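# Arrange every flower stem-down in the standing vase

## Task

Place each of the flowers in the vase with its stem pointing down, keeping the vase upright and not visibly bending any stem; at the end, release everything and pull the grippers away.

## Robot and tools

Robot: two arms, left_arm and right_arm, each a six-joint arm with a two-finger parallel gripper and a wrist camera. Fixed cameras: cam_high and cam_low; wrist cameras: cam_left_wrist and cam_right_wrist. All images are 896x504 pixels. A camera stand sits behind the arms, and loose objects may occasionally be nudged by something external.

Frames. Scene frame: origin at table-top height, midway between the nominal arm bases; +x points out over the table, +y toward left_arm, +z up. The arm names do not match image sides. The real bases are at left_arm (-0.050, +0.286, 0) and right_arm (-0.022, -0.280, 0), each slightly yawed. Gripper axes: fingers point along the gripper's +z, and they open and close along its y. end_effector_position marks the spot between the pads, roughly 1 cm short of the fingertips. Results report positions and quaternions (wxyz) in the scene frame. Offsets you send, however, are measured along the axes of that arm's own Hand target.

execute_actions(actions, cameras). actions is a list of actions. Each action is a table of at most 15 rows, and each row is one 1/30 s control step; if fewer rows are given, the final row repeats until step 15. Every row has 14 numbers in [-1, 1], always covering both arms: left_arm dx, dy, dz, rx, ry, rz, opening, then right_arm in that same order. The six pose numbers are offsets, not poses: a displacement and a rotation vector (rx, ry, rz) from where that arm's Hand target stood when the action began, along the Hand target's axes. Scale: 1.0 equals 0.6 m or 180 degrees. Rows inside one action all refer to that same start, but each new action or call restarts from the current Hand target, so sending an offset twice moves twice. Six zeros means no new pose request. The opening is absolute, not an offset: +1 fully open (0.094 m), -1 closed; it must be given every time, since 0 is a real half-open command. cameras: list of names, ["all"], or []; images come only if asked or if actions is empty. An empty list also reports scene number and task.

move(target, speed, blend, opening_speed, grip_force, blocking, cameras). target is either one 14-number row or a list of up to 15 rows, laid out as above. Every row is an offset from the same starting Hand targets, not from the row before. The grippers travel in straight lines; everything is capped at 10 s. speed: path top speed in m/s, 0.002 to 2.9 (default 0.25), with rotation limited to twice that in rad/s; one value or one per target. blend: corner rounding radius in metres for lists, 0 (default) means stop at each target. opening_speed: rate of the finger command on the -1..+1 scale per second, at least 0.2; use it to close gently. grip_force: pad force limit in newtons, 10 to 50, one value or one per arm; it persists, and lower values close slowly (about 8 s from open at 20). blocking=false returns after 0.5 s while motion continues. Moves do not avoid obstacles or the other arm. Faster moves lag, stray and strike harder; aiming far past a contact presses harder. Do not route a gripper close to its own base, as the elbow can whip round. The result adds a move: line such as done, off_target, moving, held or fault, plus limits=paced (pose clipped) or limits=held (steps withheld).

wait(seconds): 0 to 3600, sends nothing new, lets a running move continue. stop(): brakes a running move. zoom_image(camera, region): region [x0, y0, x1, y1] in pixels of that camera's latest image, at most 504 by 504. read_manual(section): licence texts only. finished_scene(scene): ends scene 1 or 2 irreversibly; make no further call in that reply.

Reading results. Hand target is the last commanded pose (after clipping); next offsets start there. The gripper often stops short or sags, especially at long reach; waiting does not fix it, so send the remaining gap as an offset, and correct any tilt. Commanded orientation is clipped to 40 degrees from the measured one each step. grip_measured uses the opening scale and may read up to about 2.5 mm wide when empty, narrower than a squeezed part. grip_effort_nm is gripper motor effort (negative closing), not a pad force; a value moving toward zero after a lower command hints at slip. Tool commands shows current gripper commands. Joint positions end with finger opening in metres; Joint torques, Joint velocities ("within noise" at rest) and Motor temperatures follow. execute_actions results also list some step positions.

Things to avoid. Nothing may fall off the table or be left off it. The vase is glassware: never tip it or let it drop more than a few centimetres. Do not slam, hit or push hard; lower grip_force and close slowly on delicate stems. Release only when the held part is still. Keep the two arms, grippers and wrist cameras apart, never close one gripper on the other's fingers, and avoid strain on camera cables. Watch heat: MOTOR HOT at 75 °C, a fault that folds the arm at 90 °C, collapse at 100 °C; long holds, outstretched poses and pushing at unreachable targets heat motors. Thinking time passes in the scene, and the robot holds its last command meanwhile.

Each tool is called by a JSON object that holds its "api" and its "payload", one argument or row to a line.

## Session

{"api": "execute_actions", "payload": {
  "actions": []
}}

Scene clock: 0.00 s.
left_arm: end_effector_position=(+0.3428, +0.2772, +0.0797) grip_measured=+1.000 grip_effort_nm=n/a end_effector_quat_wxyz=(+0.555, +0.006, +0.831, +0.026) | right_arm: end_effector_position=(+0.3663, -0.2675, +0.0974) grip_measured=+1.000 grip_effort_nm=n/a end_effector_quat_wxyz=(+0.602, -0.022, +0.798, +0.027)
Joint positions: left_arm=[-0.019 1.548 0.375 0.779 -0.097 0.015 0.094] | right_arm=[-0.027 1.547 0.309 0.96 -0.067 -0.002 0.094]
Joint velocities: within noise
Joint torques (N m): no reading
Motor temperatures (°C): left_arm=[35 43 41 43 34 32 31] | right_arm=[32 39 37 41 33 34 32]
Heat: left arm: 43 °C; right arm: 41 °C.
Hand target: left_arm +0.3456, +0.2771, +0.0853; +0.562, +0.006, +0.827, +0.026 | right_arm +0.3698, -0.2675, +0.1060; +0.612, -0.022, +0.790, +0.026
Tool commands: left_gripper/opening=+1.0 right_gripper/opening=+1.0
camera_calibration:
cam_left_wrist: T_world_to_cam=[[-0.01982, -0.9995, 0.0248, 0.27658], [-0.65893, -0.0056, -0.75218, 0.33832], [0.75194, -0.03125, -0.65848, -0.08761]] pos_world=[0.29429, 0.2756, 0.18993]
cam_right_wrist: T_world_to_cam=[[0.04302, -0.99891, 0.0179, -0.28446], [-0.57807, -0.0395, -0.81503, 0.32784], [0.81485, 0.02472, -0.57914, -0.1273]] pos_world=[0.30548, -0.26806, 0.19856]

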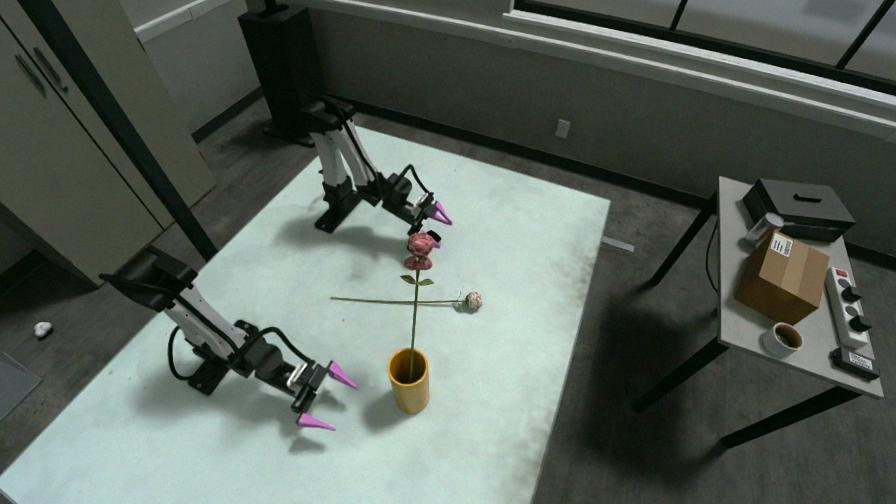

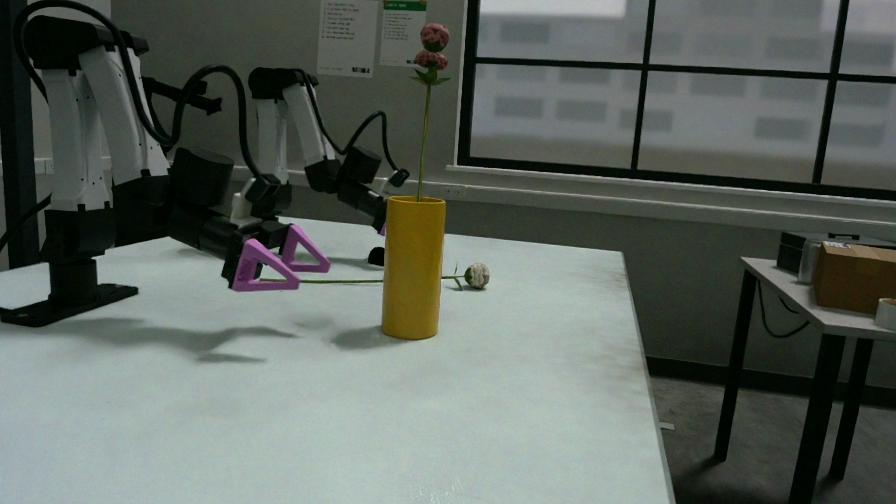

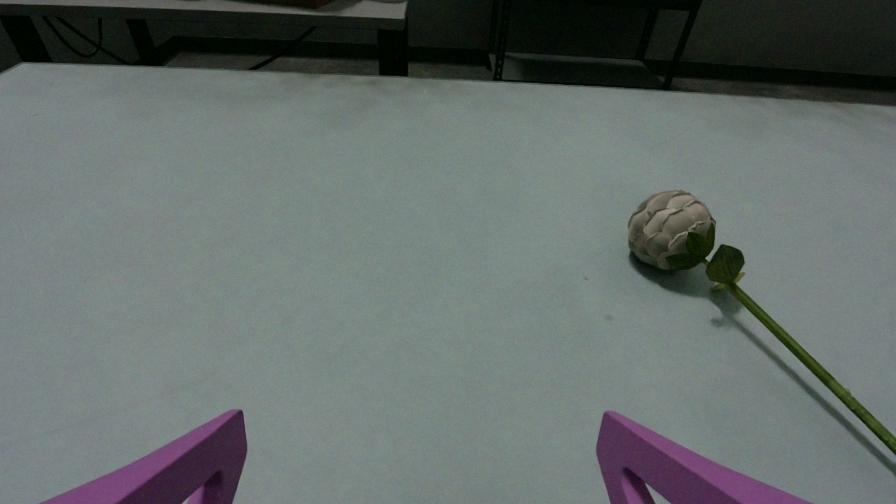

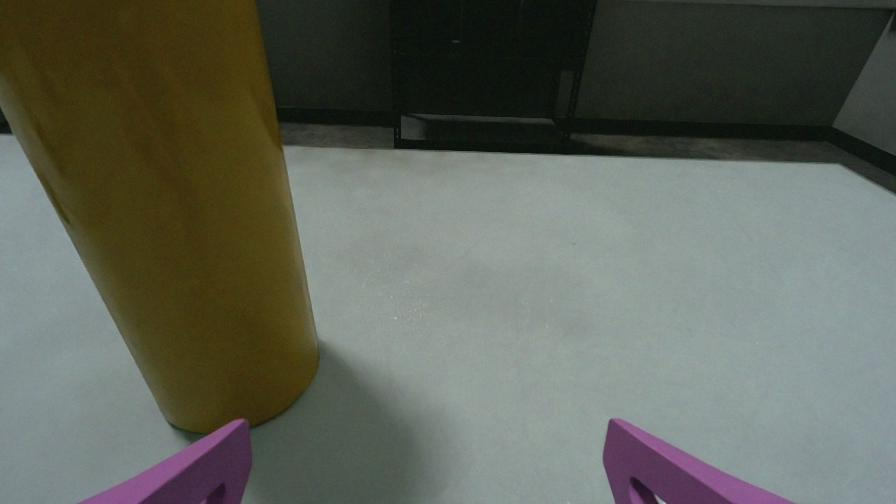

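{"api": "move", "payload": {
  "target": [
    [0,0,0,0,0,0,1,-0.195,0.208,-0.192,-0.0728,0.362,-0.0857,1],
    [0,0,0,0,0,0,1,-0.217,0.553,-0.087,-0.0728,0.362,-0.0857,1]
  ],
  "blend": [0.04,0],
  "speed": 0.35,
  "cameras": ["all"]
}}

Scene clock: 21.83 s.
left_arm: end_effector_position=(+0.3428, +0.2772, +0.0796) grip_measured=+1.000 grip_effort_nm=-0.01 end_effector_quat_wxyz=(+0.555, +0.006, +0.832, +0.026) | right_arm: end_effector_position=(+0.3241, +0.0610, +0.2476) grip_measured=+1.000 grip_effort_nm=-0.01 end_effector_quat_wxyz=(+0.189, -0.209, +0.955, +0.090)
Joint positions: left_arm=[-0.019 1.548 0.375 0.778 -0.097 0.015 0.094] | right_arm=[0.769 2.253 2.677 -1.576 0.055 0.355 0.094]
Joint torques (N m): left_arm=[0.2 -5.24 6.24 1.92 0.1 -0.07] | right_arm=[-0.32 -8.55 10 1.04 0.17 0.13]
Motor temperatures (°C): left_arm=[35 45 44 49 34 32 31] | right_arm=[32 41 40 44 33 34 31]
Heat: left arm: 49 °C; right arm: 44 °C.
Hand target: left_arm +0.3456, +0.2771, +0.0852; +0.562, +0.006, +0.827, +0.026 | right_arm +0.3293, +0.0605, +0.2499; +0.085, -0.199, +0.976, +0.018
Off the commanded pose: left_arm 0.006 m, 1 deg | right_arm 0.006 m, 15 deg.
joint sent to its limit (right arm) — joint 4 (wrist pitch), lower limit. The joint targets are off in orientation, not in position.
move: off_target (right_arm)
cam_left_wrist: T_world_to_cam=[[-0.01987, -0.9995, 0.02474, 0.27661], [-0.65951, -0.0055, -0.75167, 0.33829], [0.75143, -0.03125, -0.65907, -0.08741]] pos_world=[0.29429, 0.2756, 0.18983]
cam_right_wrist: T_world_to_cam=[[0.44456, -0.89414, -0.05371, -0.0761], [-0.89479, -0.44051, -0.0729, 0.38216], [0.04152, 0.08046, -0.99589, 0.33635]] pos_world=[0.36181, 0.07323, 0.35874]

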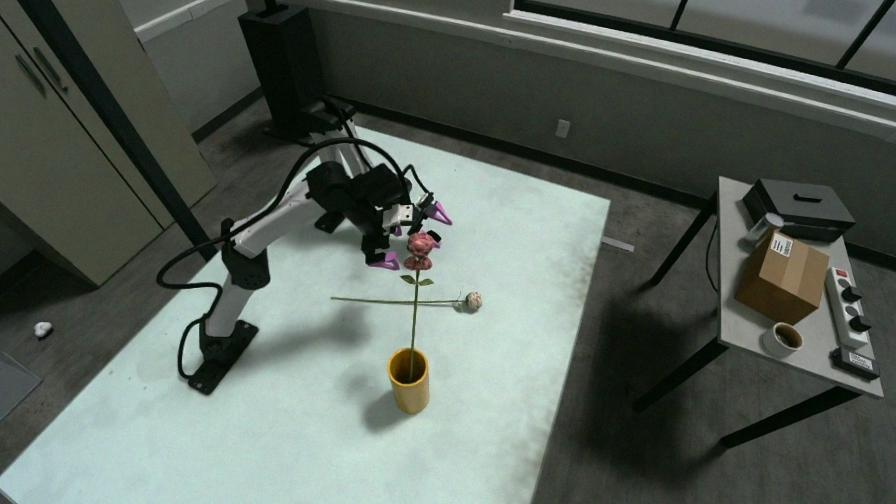

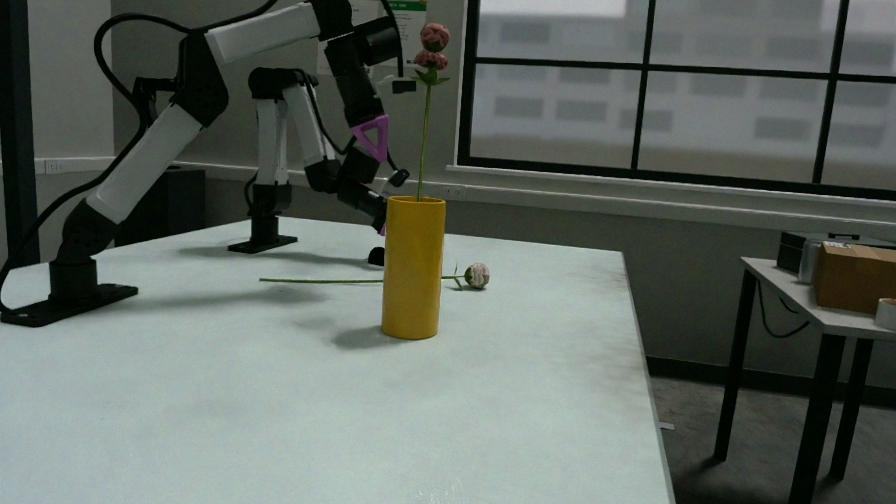

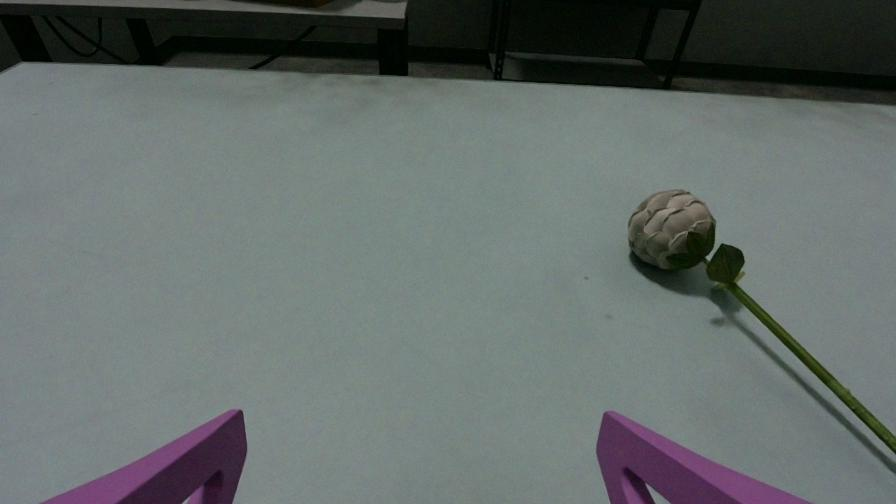

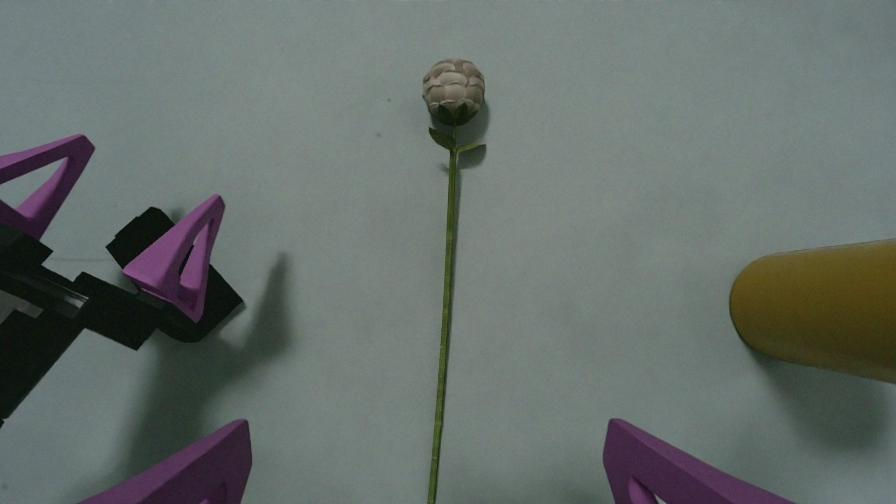

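{"api": "move", "payload": {
  "target": [0,0,0,0,0,0,1,0.0198,0.0282,0.335,0,-0.0556,0,0],
  "speed": 0.3,
  "cameras": ["cam_right_wrist","cam_low"]
}}

Scene clock: 32.07 s.
left_arm: end_effector_position=(+0.3428, +0.2772, +0.0796) grip_measured=+1.000 grip_effort_nm=-0.01 end_effector_quat_wxyz=(+0.555, +0.006, +0.832, +0.026) | right_arm: end_effector_position=(+0.3440, +0.0841, +0.0592) grip_measured=+0.002 grip_effort_nm=-0.10 end_effector_quat_wxyz=(+0.169, -0.200, +0.964, +0.041)
Joint positions: left_arm=[-0.019 1.548 0.375 0.778 -0.097 0.015 0.094] | right_arm=[0.797 2.251 1.908 -0.902 0.129 0.396 0.047]
Joint torques (N m): left_arm=[0.05 -5.38 6.11 1.95 0.1 -0.07] | right_arm=[0.55 -9.76 6.93 1.12 0.21 0.1]
Heat: left arm: 50 °C; right arm: 44 °C.
Hand target: left_arm +0.3456, +0.2771, +0.0852; +0.562, +0.006, +0.827, +0.026 | right_arm +0.3439, +0.0851, +0.0500; +0.170, -0.196, +0.965, +0.035
Off the commanded pose: left_arm 0.006 m, 1 deg | right_arm 0.009 m, 1 deg.
move: done
cam_right_wrist: T_world_to_cam=[[0.41119, -0.91111, 0.02813, -0.06642], [-0.91133, -0.41158, -0.00911, 0.39596], [0.01988, -0.02189, -0.99956, 0.16228]] pos_world=[0.38493, 0.106, 0.16769]
Images, in order (width x height): cam_low 896x504, cam_right_wrist 896x504.

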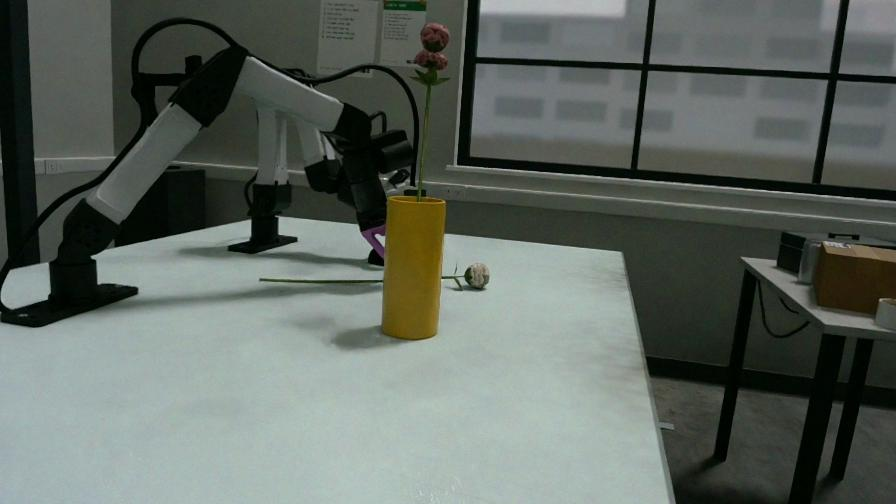

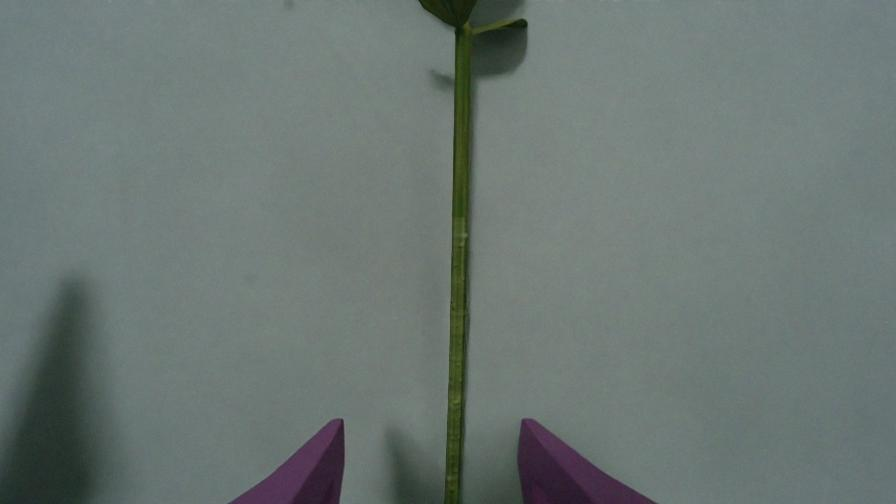

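{"api": "move", "payload": {
  "target": [0,0,0,0,0,0,1,0.0262,-0.007,0.072,0,0,0,0],
  "speed": 0.12,
  "cameras": ["cam_right_wrist","cam_low"]
}}

Scene clock: 35.13 s.
left_arm: end_effector_position=(+0.3428, +0.2772, +0.0796) grip_measured=+1.000 grip_effort_nm=-0.01 end_effector_quat_wxyz=(+0.555, +0.006, +0.832, +0.026) | right_arm: end_effector_position=(+0.3431, +0.0830, +0.0140) grip_measured=+0.002 grip_effort_nm=-0.10 end_effector_quat_wxyz=(+0.169, -0.200, +0.964, +0.041)
Joint positions: left_arm=[-0.019 1.548 0.375 0.778 -0.097 0.015 0.094] | right_arm=[0.797 2.28 1.774 -0.738 0.129 0.396 0.047]
Joint torques (N m): left_arm=[0.2 -5.39 6.22 1.94 0.05 -0.06] | right_arm=[-0.18 -9.5 7.09 1.14 0.19 0.03]
Heat: left arm: 50 °C; right arm: 44 °C.
Hand target: left_arm +0.3456, +0.2771, +0.0852; +0.562, +0.006, +0.827, +0.026 | right_arm +0.3454, +0.0812, +0.0039; +0.170, -0.196, +0.965, +0.035
Off the commanded pose: left_arm 0.006 m, 1 deg | right_arm 0.010 m, 1 deg.
move: done
cam_right_wrist: T_world_to_cam=[[0.41097, -0.91121, 0.02819, -0.06564], [-0.91142, -0.41136, -0.00998, 0.3943], [0.02069, -0.02159, -0.99955, 0.11675]] pos_world=[0.38393, 0.1049, 0.12248]
Images, in order (width x height): cam_low 896x504, cam_right_wrist 896x504.

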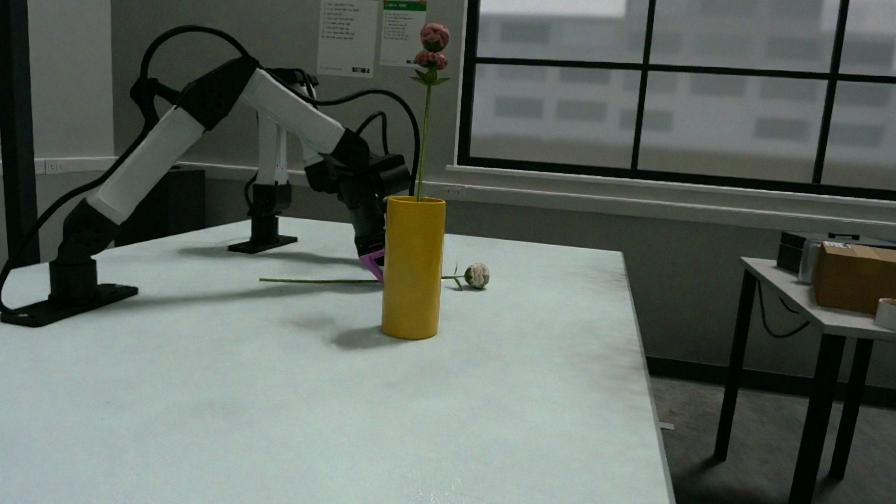

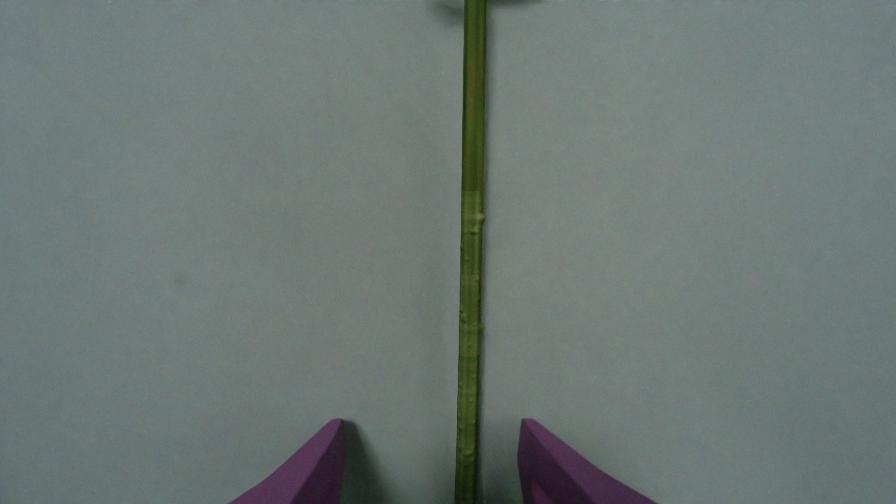

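{"api": "move", "payload": {
  "target": [
    [0,0,0,0,0,0,1,0.002,-0.016,0.006,0,0,0,0],
    [0,0,0,0,0,0,1,0.002,-0.016,0.006,0,0,0,-1]
  ],
  "speed": 0.1,
  "grip_force": 30,
  "cameras": ["cam_right_wrist","cam_low"]
}}

Scene clock: 39.83 s.
left_arm: end_effector_position=(+0.3428, +0.2772, +0.0796) grip_measured=+1.000 grip_effort_nm=-0.01 end_effector_quat_wxyz=(+0.555, +0.006, +0.832, +0.026) | right_arm: end_effector_position=(+0.3532, +0.0794, +0.0117) grip_measured=-0.889 grip_effort_nm=-0.63 end_effector_quat_wxyz=(+0.183, -0.193, +0.963, +0.042)
Joint positions: left_arm=[-0.019 1.548 0.375 0.778 -0.097 0.015 0.094] | right_arm=[0.781 2.28 1.755 -0.693 0.139 0.39 0.005]
Joint torques (N m): left_arm=[0.24 -5.27 6.11 1.87 0.06 -0.05] | right_arm=[-0.53 -10.3 5.71 0.98 0 -0.09]
Motor temperatures (°C): left_arm=[35 45 45 51 34 32 31] | right_arm=[32 46 41 43 33 34 31]
Heat: left arm: 51 °C; right arm: 46 °C.
Hand target: left_arm +0.3456, +0.2771, +0.0852; +0.562, +0.006, +0.827, +0.026 | right_arm +0.3493, +0.0724, +0.0002; +0.170, -0.196, +0.965, +0.035
Off the commanded pose: left_arm 0.006 m, 1 deg | right_arm 0.014 m, 2 deg.
grip_force (N): 30, 30
move: off_target (right_arm); target 2's new opening was sent with right_arm's hand 0.014 m and 2 deg from that target
cam_right_wrist: T_world_to_cam=[[0.39841, -0.91674, 0.02932, -0.06818], [-0.91604, -0.39931, -0.03762, 0.40296], [0.0462, -0.01187, -0.99886, 0.10439]] pos_world=[0.39147, 0.09965, 0.12143]
Images, in order (width x height): cam_low 896x504, cam_right_wrist 896x504.

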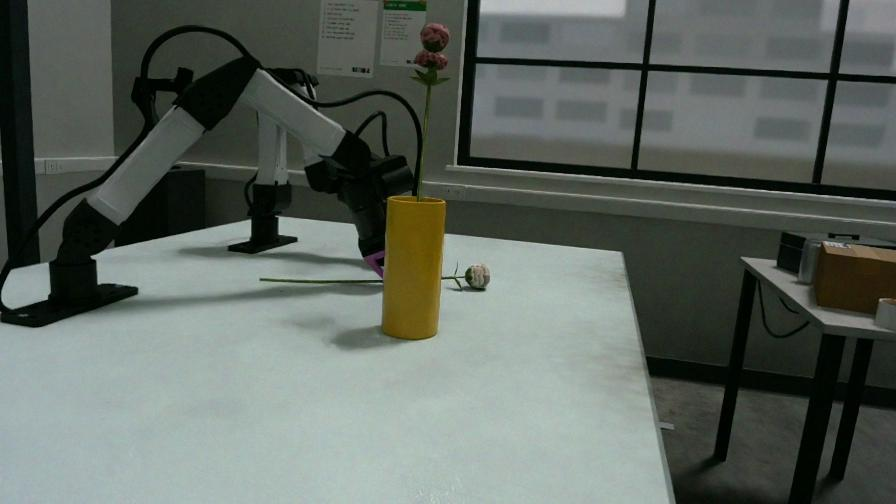

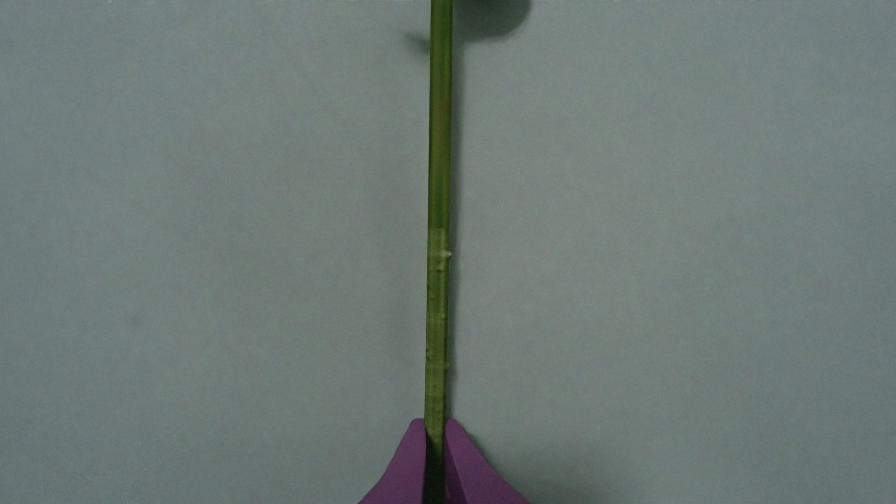

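{"api": "move", "payload": {
  "target": [
    [0,0,0,0,0,0,1,0.0137,0.031,-0.448,0,-0.0833,0,-1],
    [0,0,0,0,0,0,1,-0.054,-0.243,-0.8675,0.0447,-0.499,0.0209,-1]
  ],
  "speed": 0.3,
  "blend": [0.05,0],
  "cameras": ["all"]
}}

Scene clock: 49.57 s.
left_arm: end_effector_position=(+0.3428, +0.2772, +0.0796) grip_measured=+1.000 grip_effort_nm=-0.01 end_effector_quat_wxyz=(+0.555, +0.006, +0.832, +0.026) | right_arm: end_effector_position=(+0.2701, -0.1209, +0.5002) grip_measured=-0.890 grip_effort_nm=-0.67 end_effector_quat_wxyz=(+0.807, -0.071, +0.576, +0.106)
Joint positions: left_arm=[-0.019 1.548 0.375 0.778 -0.097 0.015 0.094] | right_arm=[0.696 0.972 1.076 0.265 0.443 -0.156 0.005]
Joint torques (N m): left_arm=[0.03 -5.24 5.96 1.91 0.04 -0.03] | right_arm=[-0.61 -0.7 7.21 1.82 -0.35 -0.09]
Heat: left arm: 51 °C; right arm: 48 °C.
Hand target: left_arm +0.3456, +0.2771, +0.0852; +0.562, +0.006, +0.827, +0.026 | right_arm +0.2711, -0.1196, +0.5004; +0.812, -0.075, +0.569, +0.107
Off the commanded pose: left_arm 0.006 m, 1 deg | right_arm 0.002 m, 1 deg.
grip_force (N): 30, 30
move: done
cam_left_wrist: T_world_to_cam=[[-0.01987, -0.9995, 0.02474, 0.27661], [-0.65951, -0.0055, -0.75167, 0.33829], [0.75143, -0.03125, -0.65907, -0.08741]] pos_world=[0.29429, 0.2756, 0.18983]
cam_right_wrist: T_world_to_cam=[[0.21556, -0.97647, 0.00636, -0.17927], [-0.00621, -0.00788, -0.99995, 0.54827], [0.97647, 0.21551, -0.00776, -0.1257]] pos_world=[0.16479, -0.14364, 0.54841]

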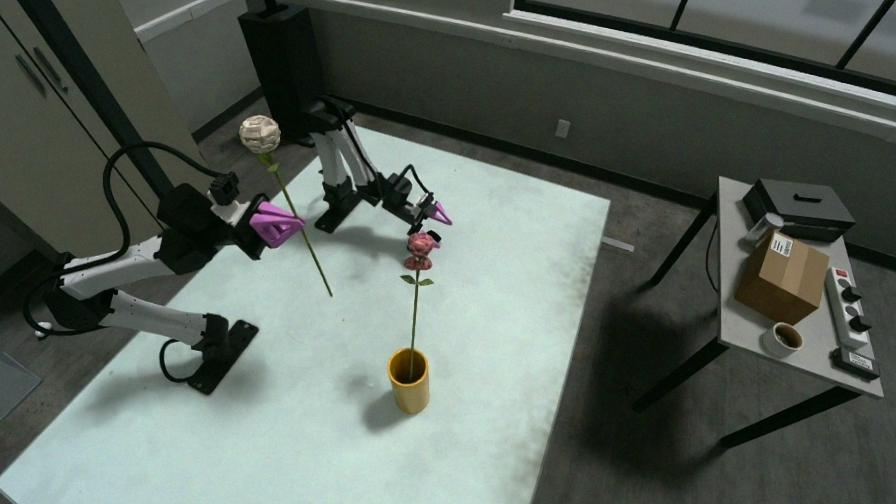

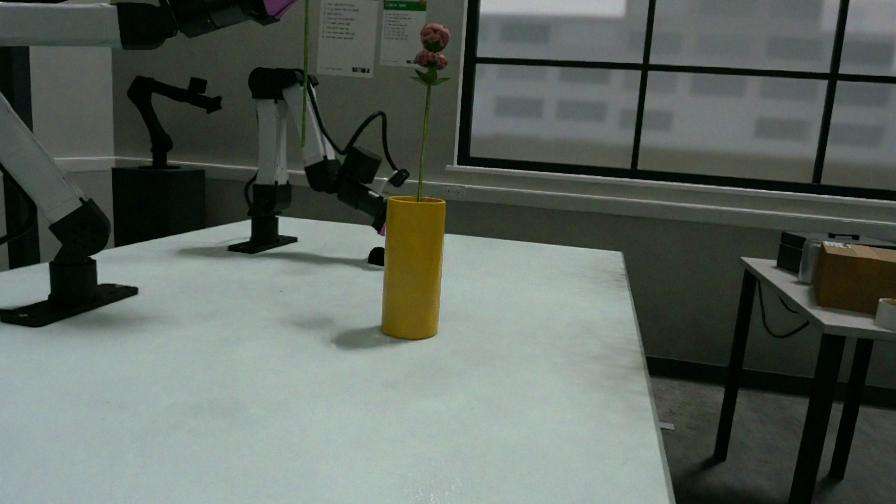

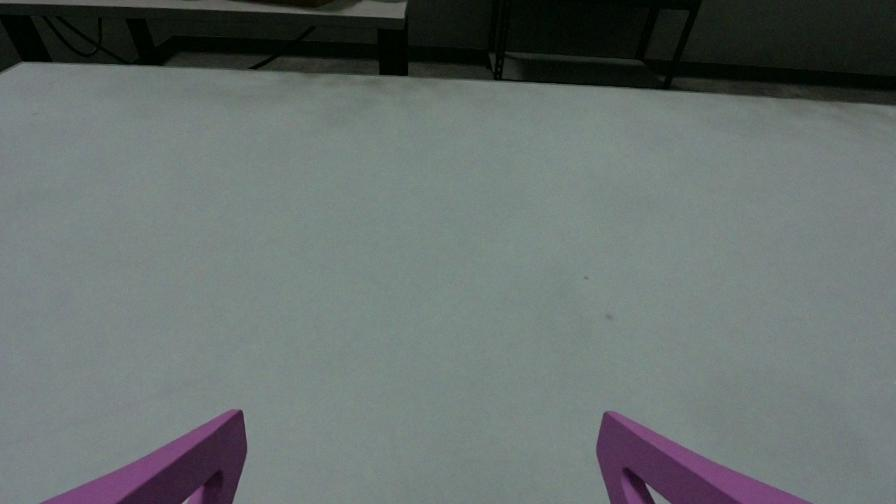

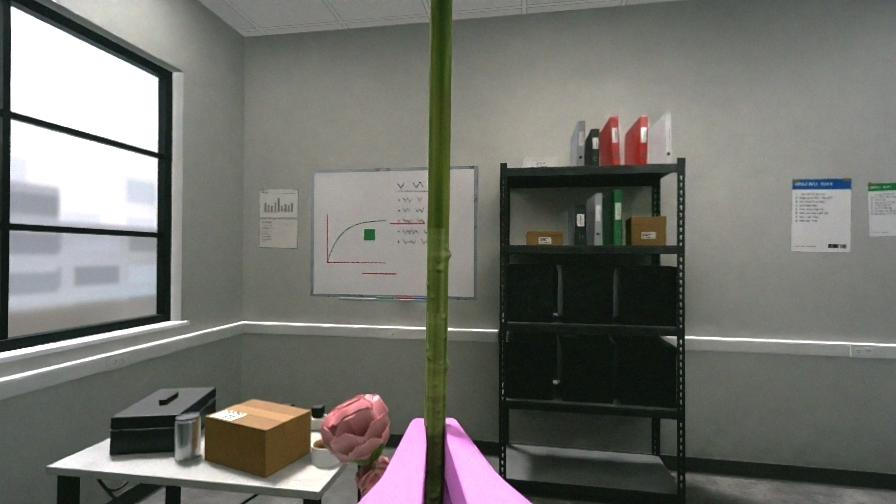

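{"api": "move", "payload": {
  "target": [0,0,0,0,0,0,1,0.0966,-0.149,0.266,0,0,0,-1],
  "speed": 0.25,
  "cameras": ["all"]
}}

Scene clock: 53.50 s.
left_arm: end_effector_position=(+0.3428, +0.2772, +0.0796) grip_measured=+1.000 grip_effort_nm=-0.01 end_effector_quat_wxyz=(+0.555, +0.006, +0.832, +0.026) | right_arm: end_effector_position=(+0.4577, -0.1626, +0.4797) grip_measured=-0.890 grip_effort_nm=-0.67 end_effector_quat_wxyz=(+0.797, -0.077, +0.592, +0.097)
Joint positions: left_arm=[-0.019 1.548 0.375 0.778 -0.097 0.015 0.094] | right_arm=[0.206 1.519 1.402 0.409 -0.014 -0.004 0.005]
Joint torques (N m): left_arm=[0.38 -5.15 6.39 1.97 0 -0.04] | right_arm=[-0.4 -4.4 13.23 1.97 -0.24 0.14]
Heat: left arm: 52 °C; right arm: 47 °C.
Hand target: left_arm +0.3456, +0.2771, +0.0852; +0.562, +0.006, +0.827, +0.026 | right_arm +0.4583, -0.1619, +0.5003; +0.812, -0.075, +0.569, +0.107
Off the commanded pose: left_arm 0.006 m, 1 deg | right_arm 0.021 m, 3 deg.
grip_force (N): 30, 30
move: off_target (right_arm)
cam_left_wrist: T_world_to_cam=[[-0.01987, -0.9995, 0.02474, 0.27661], [-0.65951, -0.0055, -0.75167, 0.33829], [0.75143, -0.03125, -0.65907, -0.08741]] pos_world=[0.29429, 0.2756, 0.18983]
cam_right_wrist: T_world_to_cam=[[0.20702, -0.97805, 0.02394, -0.2651], [-0.04114, -0.03316, -0.9986, 0.53979], [0.97747, 0.20574, -0.0471, -0.28322]] pos_world=[0.35392, -0.18311, 0.53204]

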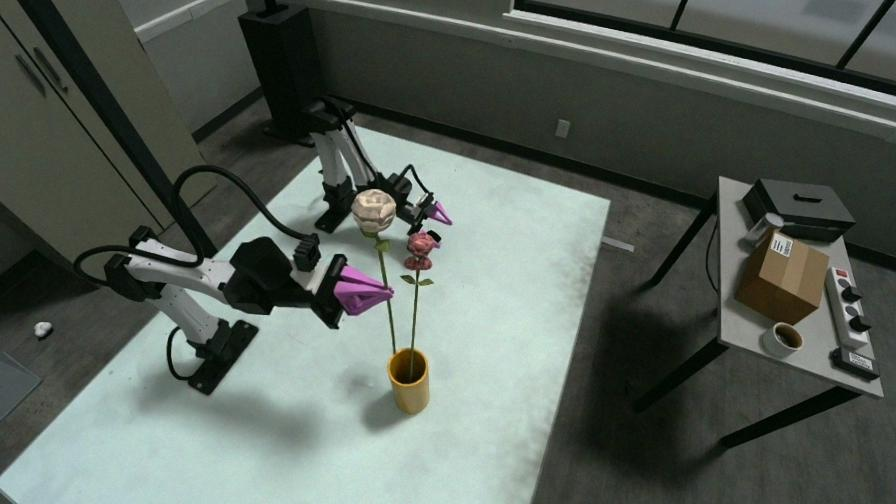

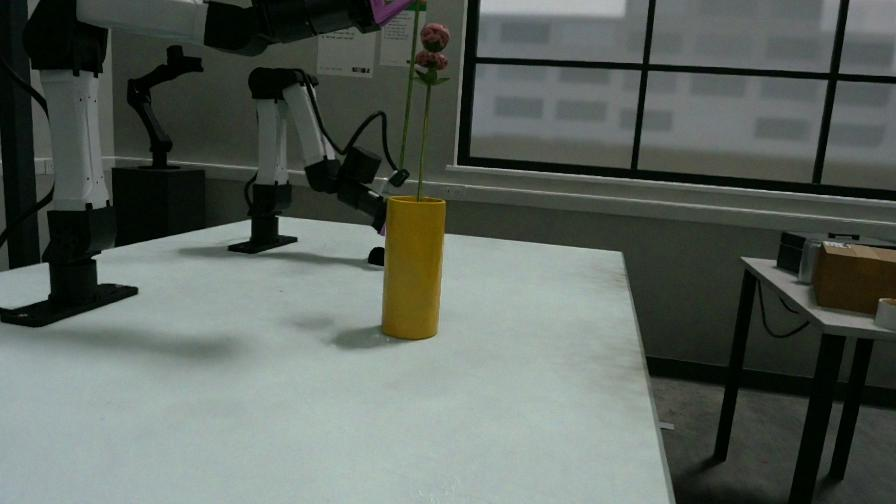

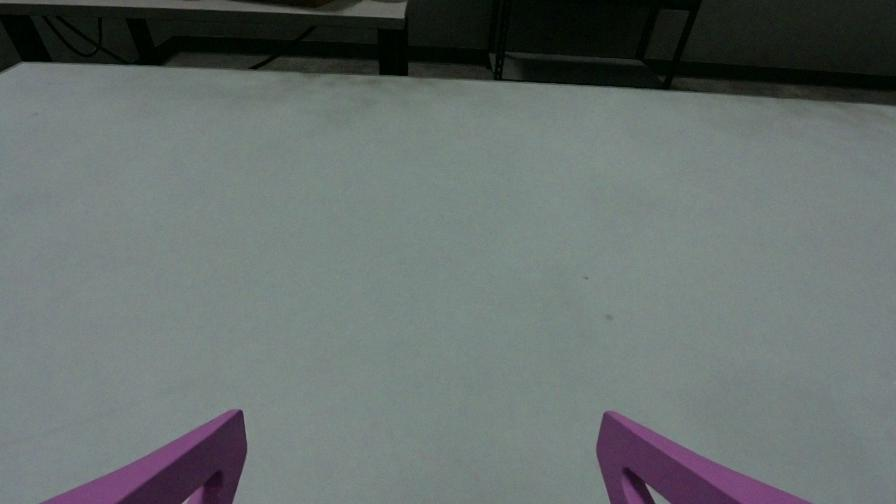

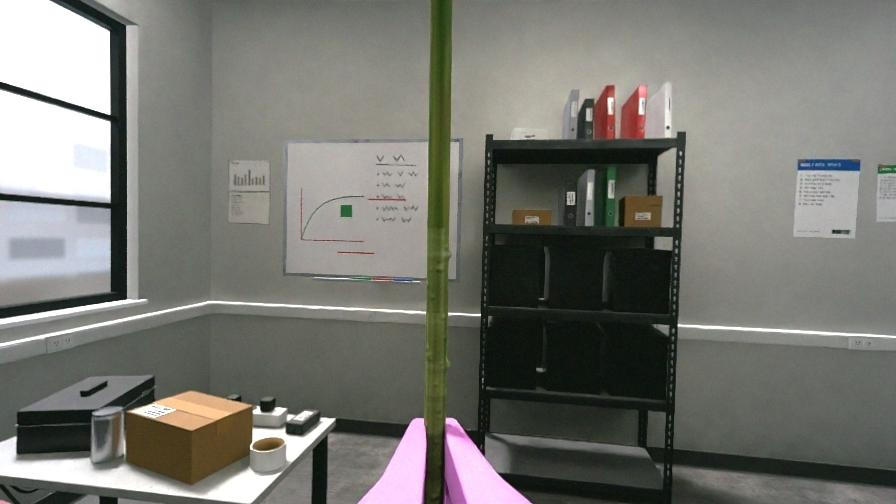

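{"api": "move", "payload": {
  "target": [0,0,0,0,0,0,1,0.0067,-0.005,0.018,0,-0.014,0,-1],
  "cameras": ["cam_high","cam_low"]
}}

{"api": "zoom_image", "payload": {
  "camera": "cam_high",
  "region": [340, 220, 480, 430]
}}

{"api": "zoom_image", "payload": {
  "camera": "cam_low",
  "region": [340, 20, 480, 230]
}}

Scene clock: 59.50 s.
left_arm: end_effector_position=(+0.3428, +0.2772, +0.0796) grip_measured=+1.000 grip_effort_nm=-0.01 end_effector_quat_wxyz=(+0.555, +0.006, +0.832, +0.026) | right_arm: end_effector_position=(+0.4720, -0.1606, +0.4747) grip_measured=-0.890 grip_effort_nm=-0.67 end_effector_quat_wxyz=(+0.806, -0.075, +0.579, +0.099)
Joint positions: left_arm=[-0.019 1.548 0.375 0.778 -0.097 0.015 0.094] | right_arm=[0.201 1.578 1.409 0.492 -0.021 0 0.005]
Joint torques (N m): left_arm=[0.35 -5.16 6.24 1.87 0.07 -0.04] | right_arm=[-0.61 -5.45 13.48 1.98 -0.23 0.14]
Heat: left arm: 52 °C; right arm: 46 °C.
Hand target: left_arm +0.3456, +0.2771, +0.0853; +0.562, +0.006, +0.827, +0.026 | right_arm +0.4701, -0.1618, +0.5002; +0.824, -0.072, +0.551, +0.109
Off the commanded pose: left_arm 0.006 m, 1 deg | right_arm 0.026 m, 4 deg.
grip_force (N): 30, 30
move: off_target (right_arm)

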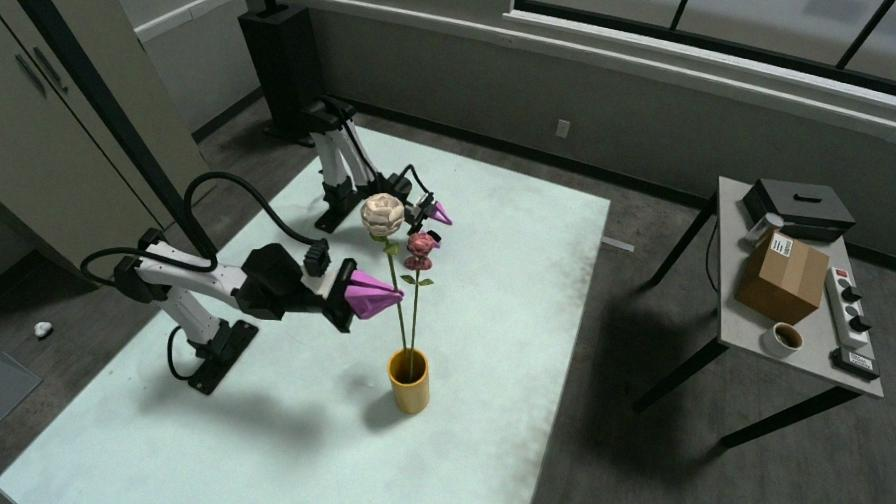

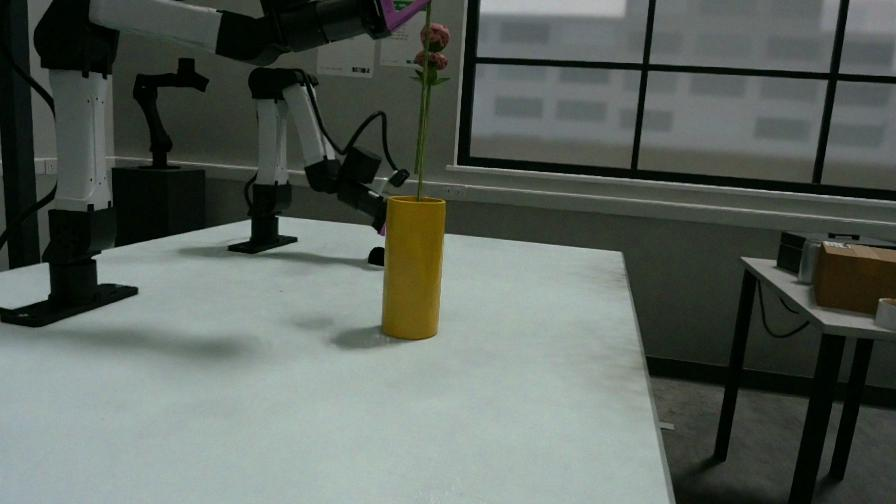

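Scaled by 2.400 from the camera's image (finer frame: 1280x720).

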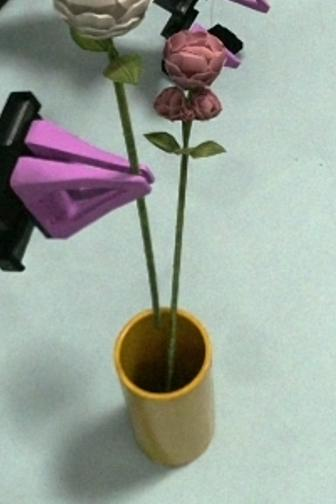

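Scaled by 2.400 from the camera's image (finer frame: 1280x720).

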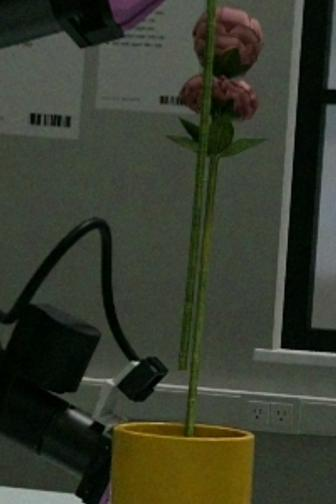

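{"api": "move", "payload": {
  "target": [0,0,0,0,0,0,1,0.316,0,-0.131,0,0,0,-1],
  "speed": 0.15,
  "cameras": ["cam_high","cam_low"]
}}

{"api": "zoom_image", "payload": {
  "camera": "cam_low",
  "region": [300, 20, 500, 350]
}}

Scene clock: 63.37 s.
left_arm: end_effector_position=(+0.3428, +0.2772, +0.0796) grip_measured=+1.000 grip_effort_nm=-0.01 end_effector_quat_wxyz=(+0.555, +0.006, +0.832, +0.026) | right_arm: end_effector_position=(+0.4741, -0.1598, +0.2846) grip_measured=-0.890 grip_effort_nm=-0.67 end_effector_quat_wxyz=(+0.806, -0.076, +0.579, +0.099)
Joint positions: left_arm=[-0.019 1.548 0.375 0.778 -0.097 0.015 0.094] | right_arm=[0.201 1.815 0.867 1.271 -0.022 0 0.005]
Joint torques (N m): left_arm=[0.36 -5.2 6.28 1.89 -0.01 -0.06] | right_arm=[-0.58 -5.83 7.06 2.48 -0.2 0.14]
Heat: left arm: 52 °C; right arm: 46 °C.
Hand target: left_arm +0.3456, +0.2771, +0.0853; +0.562, +0.006, +0.827, +0.026 | right_arm +0.4698, -0.1618, +0.2949; +0.824, -0.073, +0.551, +0.109
Off the commanded pose: left_arm 0.006 m, 1 deg | right_arm 0.011 m, 4 deg.
grip_force (N): 30, 30
move: off_target (right_arm)

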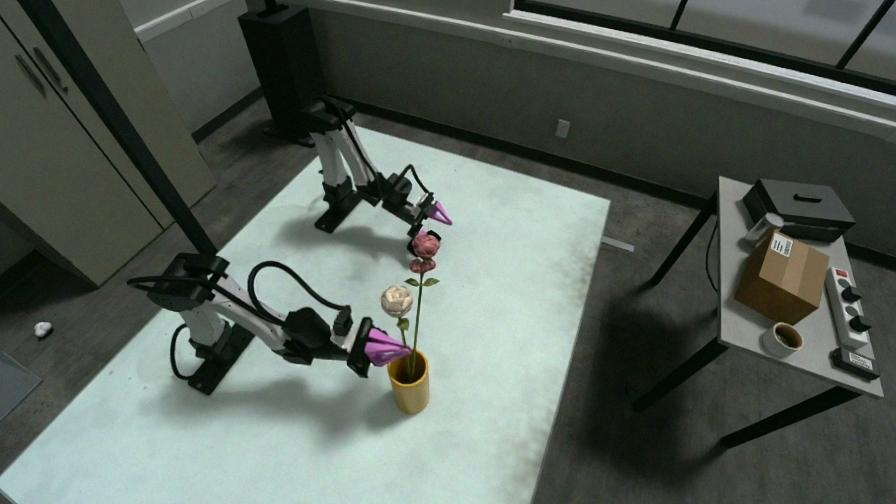

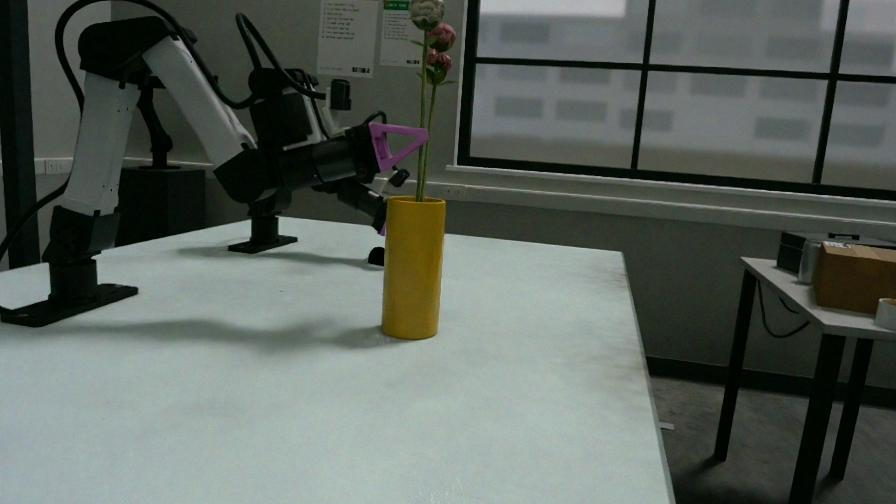

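Scaled by 1.527 from the camera's image (finer frame: 1280x720).

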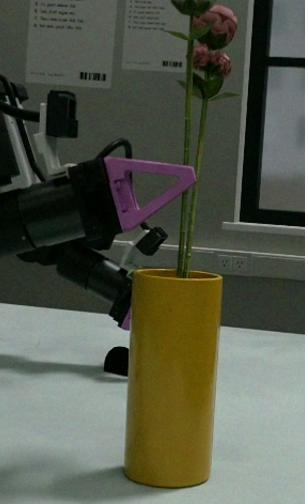

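{"api": "move", "payload": {
  "target": [
    [0,0,0,0,0,0,1,0.034,0,-0.014,0,0,0,-1],
    [0,0,0,0,0,0,1,0.034,0,-0.014,0,0,0,-0.6],
    [0,0,0,0,0,0,1,-0.062,0,-0.245,0,0,0,-0.6]
  ],
  "speed": 0.15,
  "opening_speed": 0.4,
  "cameras": ["cam_high","cam_low"]
}}

Scene clock: 68.70 s.
left_arm: end_effector_position=(+0.3428, +0.2772, +0.0796) grip_measured=+1.000 grip_effort_nm=-0.01 end_effector_quat_wxyz=(+0.555, +0.006, +0.832, +0.026) | right_arm: end_effector_position=(+0.3370, -0.1977, +0.2472) grip_measured=-0.602 grip_effort_nm=0.09 end_effector_quat_wxyz=(+0.793, -0.078, +0.596, +0.098)
Joint positions: left_arm=[-0.019 1.548 0.375 0.778 -0.097 0.015 0.094] | right_arm=[0.173 1.38 0.259 1.403 -0.05 0.007 0.019]
Joint torques (N m): left_arm=[0.42 -5.2 6.16 1.93 0.03 -0.11] | right_arm=[-0.72 -4.52 5.64 2.64 -0.2 0.18]
Heat: left arm: 52 °C; right arm: 46 °C.
Hand target: left_arm +0.3456, +0.2771, +0.0853; +0.562, +0.006, +0.827, +0.026 | right_arm +0.3249, -0.2007, +0.2732; +0.824, -0.072, +0.551, +0.109
Off the commanded pose: left_arm 0.006 m, 1 deg | right_arm 0.029 m, 6 deg.
grip_force (N): 30, 30
move: off_target (right_arm); target 2's new opening was sent with right_arm's hand 0.014 m and 4 deg from that target

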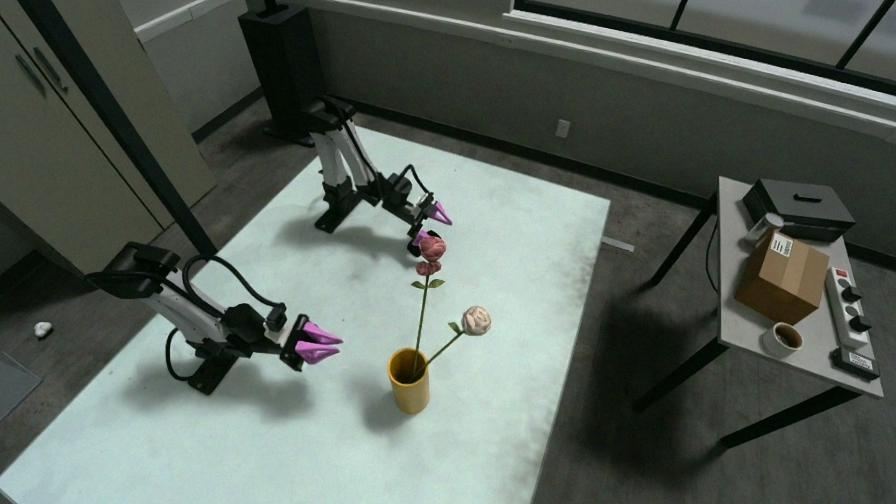

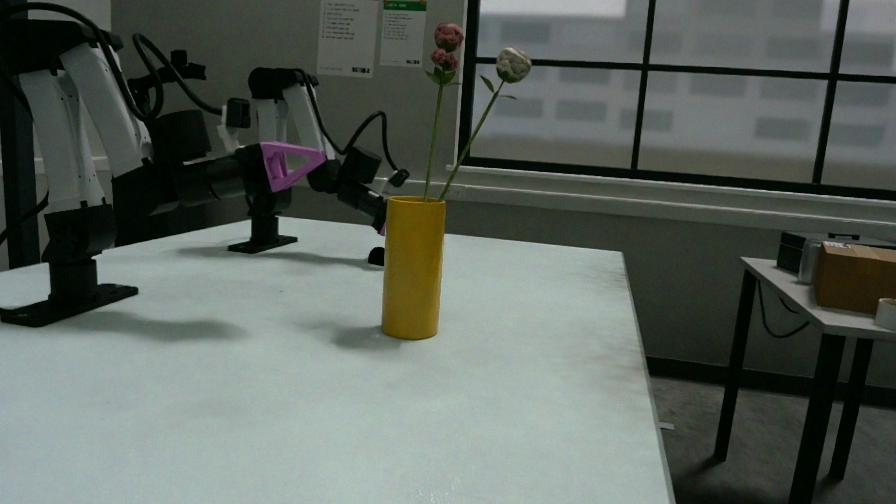

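Both flowers are in, the vase is standing, and the arm is clear.

{"api": "finished_scene", "payload": {
  "scene": 2
}}

The scene is finished: the task was done.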